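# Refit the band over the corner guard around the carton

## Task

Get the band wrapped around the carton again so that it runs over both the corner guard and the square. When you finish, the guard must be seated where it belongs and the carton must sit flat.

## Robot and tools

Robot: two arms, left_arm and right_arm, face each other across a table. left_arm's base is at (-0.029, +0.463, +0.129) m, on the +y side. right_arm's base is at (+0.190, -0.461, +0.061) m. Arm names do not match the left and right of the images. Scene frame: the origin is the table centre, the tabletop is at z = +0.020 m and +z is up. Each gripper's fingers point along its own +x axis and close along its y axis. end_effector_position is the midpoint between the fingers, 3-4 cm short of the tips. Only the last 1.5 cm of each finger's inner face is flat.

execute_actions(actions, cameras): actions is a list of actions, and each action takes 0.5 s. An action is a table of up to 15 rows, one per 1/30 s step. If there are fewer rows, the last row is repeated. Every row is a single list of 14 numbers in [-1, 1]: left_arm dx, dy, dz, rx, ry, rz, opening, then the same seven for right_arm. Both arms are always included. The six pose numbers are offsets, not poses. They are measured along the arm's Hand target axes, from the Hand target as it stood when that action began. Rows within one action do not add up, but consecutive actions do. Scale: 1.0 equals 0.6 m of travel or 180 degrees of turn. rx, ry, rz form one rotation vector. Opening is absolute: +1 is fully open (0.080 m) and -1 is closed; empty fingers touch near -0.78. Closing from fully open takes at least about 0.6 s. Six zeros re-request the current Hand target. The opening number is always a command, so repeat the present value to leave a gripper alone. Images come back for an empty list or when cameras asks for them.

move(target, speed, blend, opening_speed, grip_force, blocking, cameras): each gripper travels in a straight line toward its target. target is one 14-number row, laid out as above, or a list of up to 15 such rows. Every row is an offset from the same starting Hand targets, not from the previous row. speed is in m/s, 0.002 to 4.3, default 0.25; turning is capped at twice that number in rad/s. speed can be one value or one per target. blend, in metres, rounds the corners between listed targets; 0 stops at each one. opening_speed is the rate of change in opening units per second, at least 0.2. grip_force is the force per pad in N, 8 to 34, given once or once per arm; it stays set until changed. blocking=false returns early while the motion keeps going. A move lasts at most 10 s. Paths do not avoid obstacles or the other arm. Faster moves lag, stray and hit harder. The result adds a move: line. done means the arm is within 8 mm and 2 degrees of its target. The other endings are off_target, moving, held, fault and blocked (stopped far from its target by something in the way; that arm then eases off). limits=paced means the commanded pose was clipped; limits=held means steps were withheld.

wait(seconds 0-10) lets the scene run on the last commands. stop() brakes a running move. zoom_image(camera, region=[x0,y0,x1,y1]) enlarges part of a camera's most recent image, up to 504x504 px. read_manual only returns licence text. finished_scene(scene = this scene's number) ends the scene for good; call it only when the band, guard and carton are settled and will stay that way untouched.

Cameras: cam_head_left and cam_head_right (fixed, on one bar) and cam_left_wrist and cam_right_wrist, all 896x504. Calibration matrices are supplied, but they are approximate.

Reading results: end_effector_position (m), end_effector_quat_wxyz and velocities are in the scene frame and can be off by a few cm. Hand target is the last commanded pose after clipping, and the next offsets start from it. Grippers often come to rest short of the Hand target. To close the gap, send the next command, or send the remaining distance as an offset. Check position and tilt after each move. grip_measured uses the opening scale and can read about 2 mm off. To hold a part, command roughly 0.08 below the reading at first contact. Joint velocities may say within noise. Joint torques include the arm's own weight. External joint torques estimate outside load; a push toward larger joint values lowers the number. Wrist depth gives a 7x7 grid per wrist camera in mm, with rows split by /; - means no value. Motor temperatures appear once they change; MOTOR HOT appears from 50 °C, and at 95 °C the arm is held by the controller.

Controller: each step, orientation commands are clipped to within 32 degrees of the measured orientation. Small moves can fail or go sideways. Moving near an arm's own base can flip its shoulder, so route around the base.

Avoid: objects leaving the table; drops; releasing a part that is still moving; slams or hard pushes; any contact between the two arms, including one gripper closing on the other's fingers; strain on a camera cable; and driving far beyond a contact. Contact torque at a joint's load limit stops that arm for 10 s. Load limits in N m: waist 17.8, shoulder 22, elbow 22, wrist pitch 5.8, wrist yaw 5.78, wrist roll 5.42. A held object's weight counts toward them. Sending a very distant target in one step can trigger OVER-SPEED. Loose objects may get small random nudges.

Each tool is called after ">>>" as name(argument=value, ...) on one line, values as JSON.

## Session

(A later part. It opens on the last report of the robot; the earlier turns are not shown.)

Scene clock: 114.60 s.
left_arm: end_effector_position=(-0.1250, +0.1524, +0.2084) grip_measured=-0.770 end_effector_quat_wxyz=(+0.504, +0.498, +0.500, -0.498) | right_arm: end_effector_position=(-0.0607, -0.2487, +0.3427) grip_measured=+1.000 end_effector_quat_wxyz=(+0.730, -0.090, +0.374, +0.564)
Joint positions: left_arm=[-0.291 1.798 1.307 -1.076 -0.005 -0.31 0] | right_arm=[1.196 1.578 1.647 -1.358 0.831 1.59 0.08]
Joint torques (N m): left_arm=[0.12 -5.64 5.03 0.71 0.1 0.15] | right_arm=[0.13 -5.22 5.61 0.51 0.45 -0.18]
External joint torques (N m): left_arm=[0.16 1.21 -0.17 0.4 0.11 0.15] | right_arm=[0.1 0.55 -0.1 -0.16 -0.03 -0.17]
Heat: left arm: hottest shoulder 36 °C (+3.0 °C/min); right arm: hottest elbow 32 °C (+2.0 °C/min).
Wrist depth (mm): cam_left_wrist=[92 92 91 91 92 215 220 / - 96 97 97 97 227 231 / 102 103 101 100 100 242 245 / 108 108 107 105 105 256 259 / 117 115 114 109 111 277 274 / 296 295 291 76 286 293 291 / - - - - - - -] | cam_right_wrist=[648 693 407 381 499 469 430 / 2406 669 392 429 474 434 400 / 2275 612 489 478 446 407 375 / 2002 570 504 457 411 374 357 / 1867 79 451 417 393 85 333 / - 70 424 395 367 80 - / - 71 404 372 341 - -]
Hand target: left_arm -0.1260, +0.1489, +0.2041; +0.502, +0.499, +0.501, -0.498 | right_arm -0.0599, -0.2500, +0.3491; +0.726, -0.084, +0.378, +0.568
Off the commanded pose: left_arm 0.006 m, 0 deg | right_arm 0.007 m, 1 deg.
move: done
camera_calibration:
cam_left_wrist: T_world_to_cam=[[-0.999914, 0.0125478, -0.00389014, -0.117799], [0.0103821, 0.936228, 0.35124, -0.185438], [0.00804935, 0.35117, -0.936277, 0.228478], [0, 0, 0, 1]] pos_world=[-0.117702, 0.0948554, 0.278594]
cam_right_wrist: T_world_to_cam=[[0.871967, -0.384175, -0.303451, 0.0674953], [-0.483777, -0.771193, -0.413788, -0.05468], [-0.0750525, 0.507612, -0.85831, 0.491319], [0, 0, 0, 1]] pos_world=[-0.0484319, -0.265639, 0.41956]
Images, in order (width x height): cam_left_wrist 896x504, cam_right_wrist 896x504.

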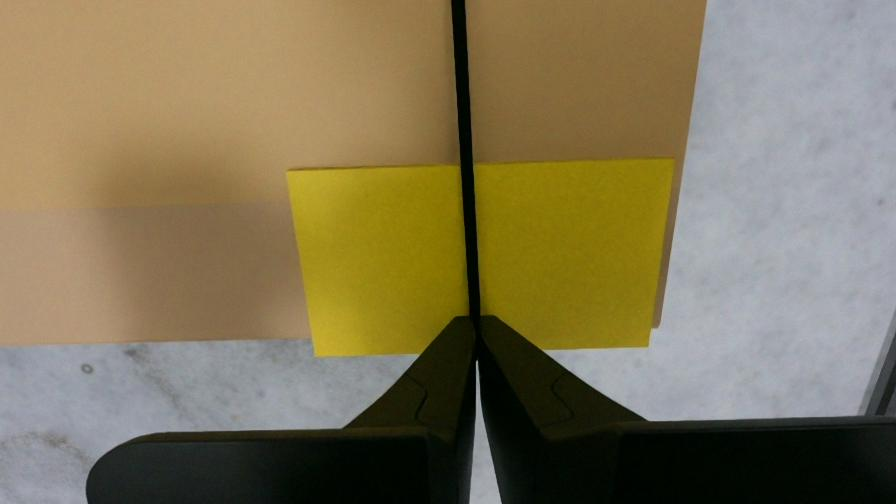

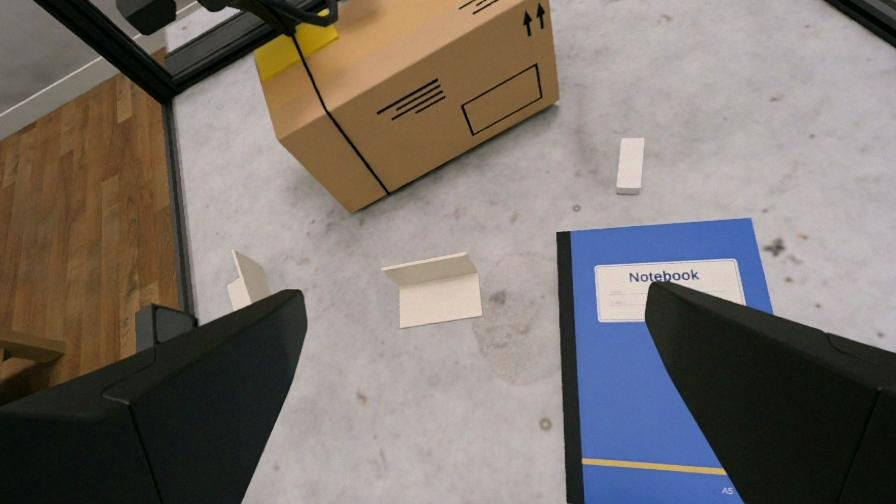

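>>> move(target=[[0, 0, 0, 0,0,0,-0.45, 0,0,0,0,0,0,1],[0, 0, 0, 0,0,0,-0.3, 0,0,0,0,0,0,1],[-0.075, 0, 0, 0,0,0,-0.3, 0,0,0,0,0,0,1]], speed=0.08, opening_speed=1.0, cameras=["cam_left_wrist","cam_right_wrist"])

>>> zoom_image(camera="cam_right_wrist", region=[230, 0, 450, 220])

Scene clock: 117.77 s.
left_arm: end_effector_position=(-0.1245, +0.1514, +0.2420) grip_measured=-0.303 end_effector_quat_wxyz=(+0.500, +0.506, +0.505, -0.489) | right_arm: end_effector_position=(-0.0607, -0.2487, +0.3427) grip_measured=+1.000 end_effector_quat_wxyz=(+0.730, -0.090, +0.374, +0.564)
Joint positions: left_arm=[-0.288 1.801 1.446 -1.24 -0.004 -0.31 0.021] | right_arm=[1.196 1.578 1.647 -1.358 0.831 1.59 0.08]
Joint torques (N m): left_arm=[-0.2 -9.65 5.66 0.04 0.05 0.13] | right_arm=[0.17 -5.25 5.62 0.52 0.46 -0.17]
External joint torques (N m): left_arm=[-0.2 -2.66 0.32 -0.24 0.06 0.13] | right_arm=[0.13 0.47 -0.03 -0.14 -0.01 -0.16]
Heat: left arm: hottest shoulder 36 °C (+2.0 °C/min); right arm: hottest elbow 32 °C (+2.0 °C/min).
Wrist depth (mm): cam_left_wrist=[120 120 120 120 120 247 246 / 127 127 127 126 126 261 260 / 135 133 133 - 131 276 277 / 144 144 142 140 144 295 293 / 320 317 312 312 311 314 315 / 343 338 - 334 84 333 341 / - - - 363 77 - -] | cam_right_wrist=[- 772 419 385 508 471 428 / 2383 673 390 434 475 433 400 / 2215 624 502 481 447 408 378 / 2002 556 502 456 439 375 357 / 1813 81 454 416 395 85 335 / - 70 422 395 370 80 - / - 71 404 373 349 - -]
Hand target: left_arm -0.1262, +0.1489, +0.2490; +0.502, +0.499, +0.501, -0.498 | right_arm -0.0599, -0.2500, +0.3491; +0.726, -0.084, +0.378, +0.568
Off the commanded pose: left_arm 0.008 m, 1 deg | right_arm 0.007 m, 1 deg.
move: done
camera_calibration:
cam_left_wrist: T_world_to_cam=[[-0.99989, 0.0104893, -0.0104785, -0.115226], [0.00576854, 0.926282, 0.376787, -0.201632], [0.0136583, 0.376685, -0.926241, 0.254681], [0, 0, 0, 1]] pos_world=[-0.117528, 0.0920419, 0.310661]
cam_right_wrist: T_world_to_cam=[[0.871967, -0.384175, -0.303451, 0.0674953], [-0.483777, -0.771193, -0.413788, -0.05468], [-0.0750525, 0.507612, -0.85831, 0.491319], [0, 0, 0, 1]] pos_world=[-0.0484319, -0.265639, 0.41956]
Images, in order (width x height): cam_left_wrist 896x504, cam_right_wrist 896x504.

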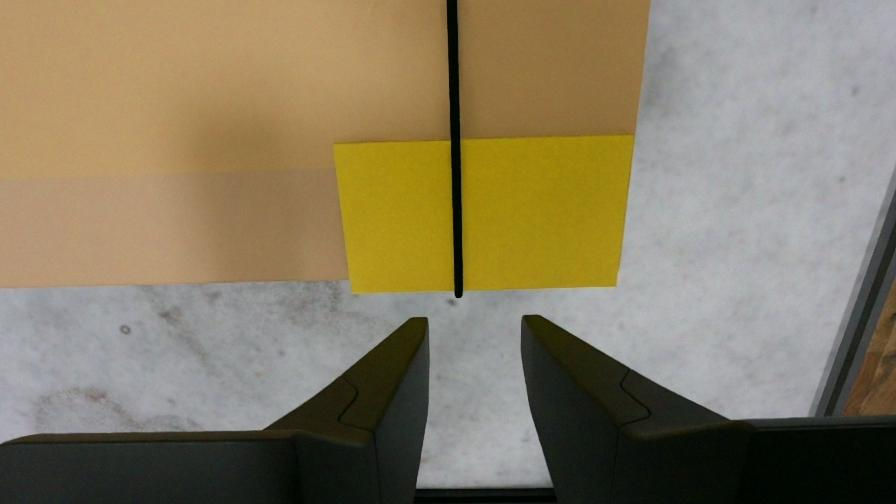

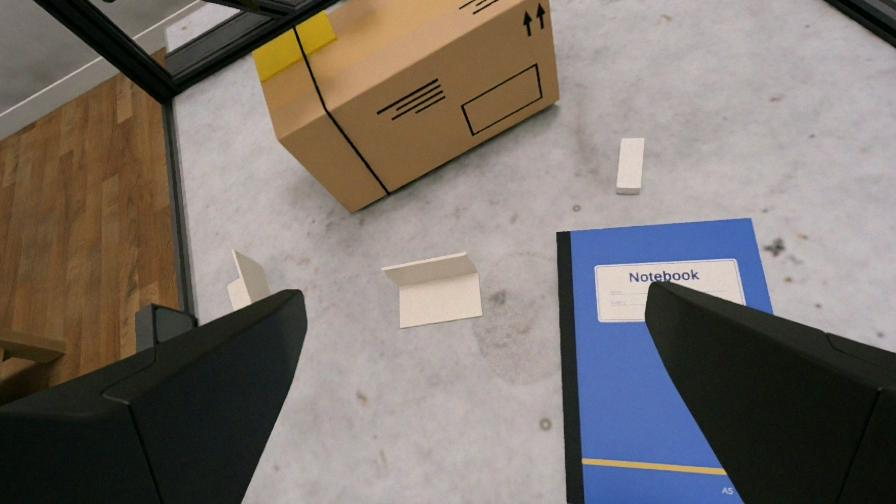

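Scaled by 2.291 from the camera's 896x504 image, which has a finer 1280x720 frame.

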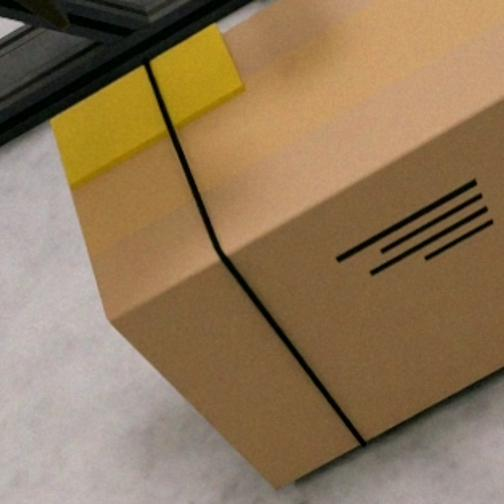

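>>> move(target=[[-0.1433, 0.02, -0.1683, 0,-0.2222,0,-0.3, 0,0,0,0,0,0,1]], speed=0.2, cameras=["all"])

>>> zoom_image(camera="cam_left_wrist", region=[440, 220, 600, 320])

>>> zoom_image(camera="cam_left_wrist", region=[440, 50, 580, 130])

>>> zoom_image(camera="cam_head_left", region=[325, 250, 405, 325])

>>> zoom_image(camera="cam_head_right", region=[335, 250, 425, 325])

Scene clock: 120.43 s.
left_arm: end_effector_position=(-0.1158, +0.2488, +0.3355) grip_measured=-0.303 end_effector_quat_wxyz=(+0.641, +0.301, +0.299, -0.639) | right_arm: end_effector_position=(-0.0607, -0.2487, +0.3427) grip_measured=+1.000 end_effector_quat_wxyz=(+0.730, -0.090, +0.374, +0.564)
Joint positions: left_arm=[-0.627 0.941 0.95 -0.993 -0.394 -0.518 0.021] | right_arm=[1.196 1.578 1.647 -1.358 0.831 1.59 0.08]
Joint torques (N m): left_arm=[-0.21 -3.78 4.29 1.04 -0.38 -0.19] | right_arm=[0.2 -5.29 5.67 0.5 0.47 -0.16]
External joint torques (N m): left_arm=[-0.22 -2.04 -1.73 -0.09 -0.17 -0.19] | right_arm=[0.23 0.41 -0.01 -0.18 -0.01 -0.15]
Heat: left arm: hottest shoulder 36 °C (+1.0 °C/min); right arm: hottest elbow 32 °C (+1.0 °C/min).
Wrist depth (mm): cam_left_wrist=[495 494 486 481 477 475 1452 / 475 300 297 293 446 443 1362 / 445 285 281 281 427 426 1296 / 423 273 272 285 409 404 1241 / 406 395 393 385 389 384 1185 / 382 384 - 372 84 370 371 / - - - 357 77 - -] | cam_right_wrist=[- 770 415 380 507 467 430 / 2478 673 387 440 471 436 400 / 2215 615 543 481 445 407 376 / 2085 573 504 449 417 374 356 / 1840 79 450 423 394 85 334 / - 70 425 397 367 80 - / - 71 400 371 342 - -]
Hand target: left_arm -0.1148, +0.2499, +0.3351; +0.643, +0.299, +0.299, -0.639 | right_arm -0.0599, -0.2500, +0.3491; +0.726, -0.084, +0.378, +0.568
Off the commanded pose: left_arm 0.002 m, 0 deg | right_arm 0.007 m, 1 deg.
move: done
camera_calibration:
cam_left_wrist: T_world_to_cam=[[-0.999755, 0.0147834, -0.0165018, -0.105633], [0.0193291, 0.946018, -0.323539, -0.0954524], [0.010828, -0.323778, -0.946071, 0.485092], [0, 0, 0, 1]] pos_world=[-0.109015, 0.248924, 0.426306]
cam_right_wrist: T_world_to_cam=[[0.871967, -0.384175, -0.303451, 0.0674953], [-0.483777, -0.771193, -0.413788, -0.05468], [-0.0750525, 0.507612, -0.85831, 0.491319], [0, 0, 0, 1]] pos_world=[-0.0484319, -0.265639, 0.41956]

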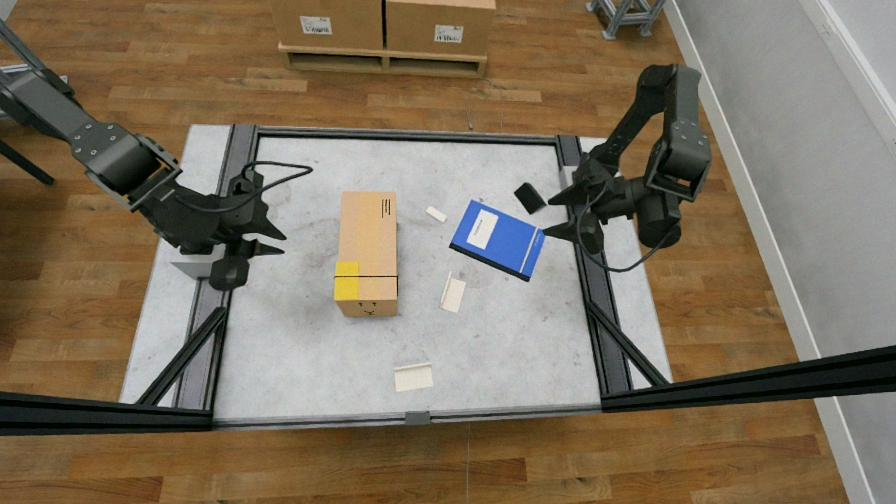

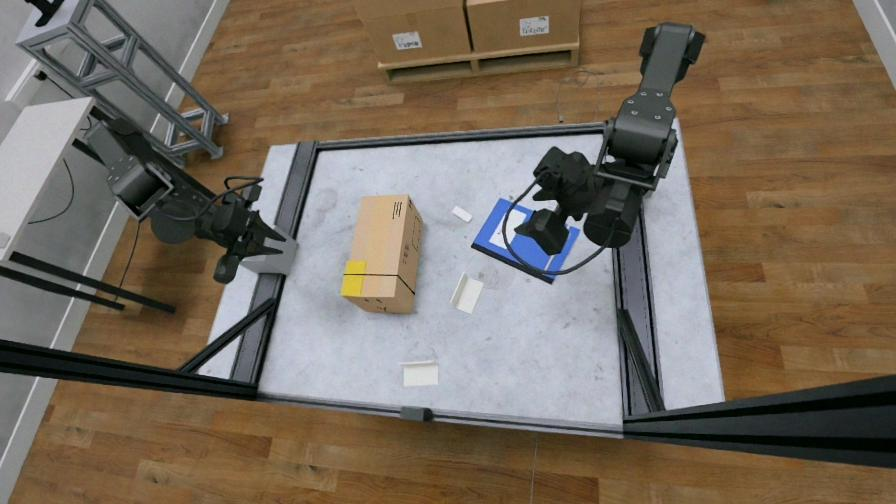

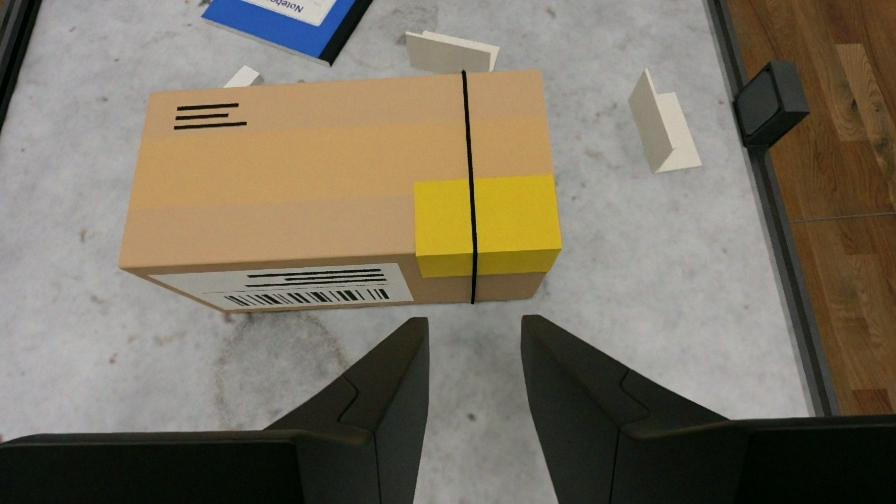

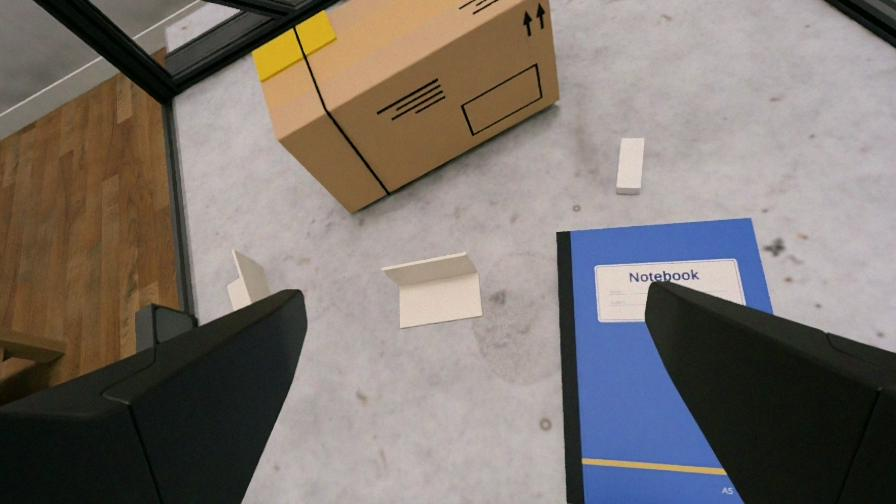

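Scaled by 3.150 from the camera's 896x504 image, which has a finer 1280x720 frame.

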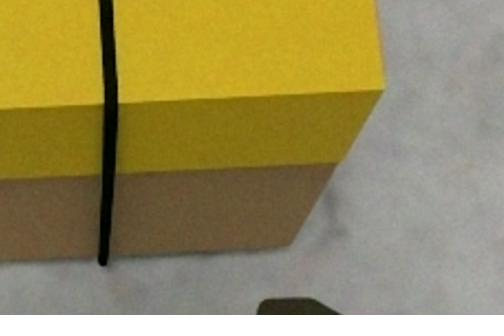

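Scaled by 3.600 from the camera's 896x504 image, which has a finer 1280x720 frame.

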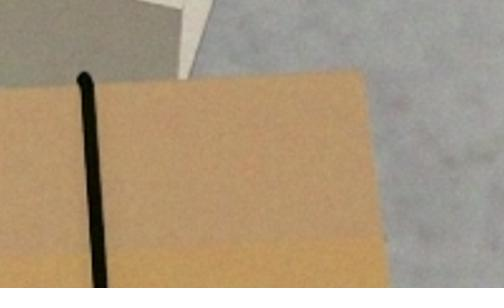

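Scaled by 6.300 from the camera's 896x504 image, which has a finer 1280x720 frame.

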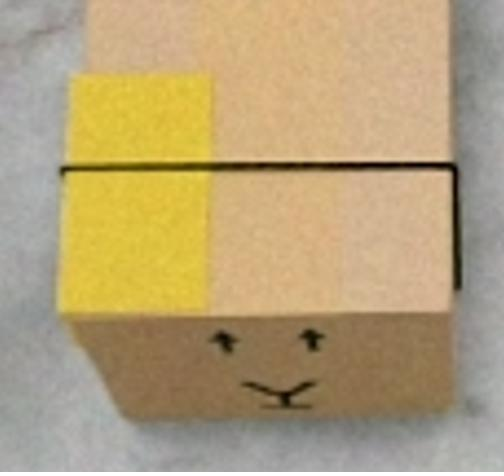

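Scaled by 5.600 from the camera's 896x504 image, which has a finer 1280x720 frame.

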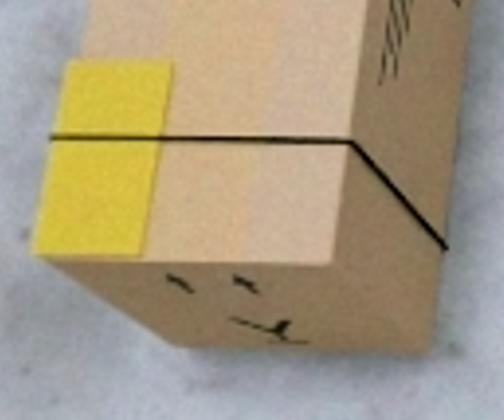

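>>> finished_scene(scene=2)

The scene is finished: the task was done.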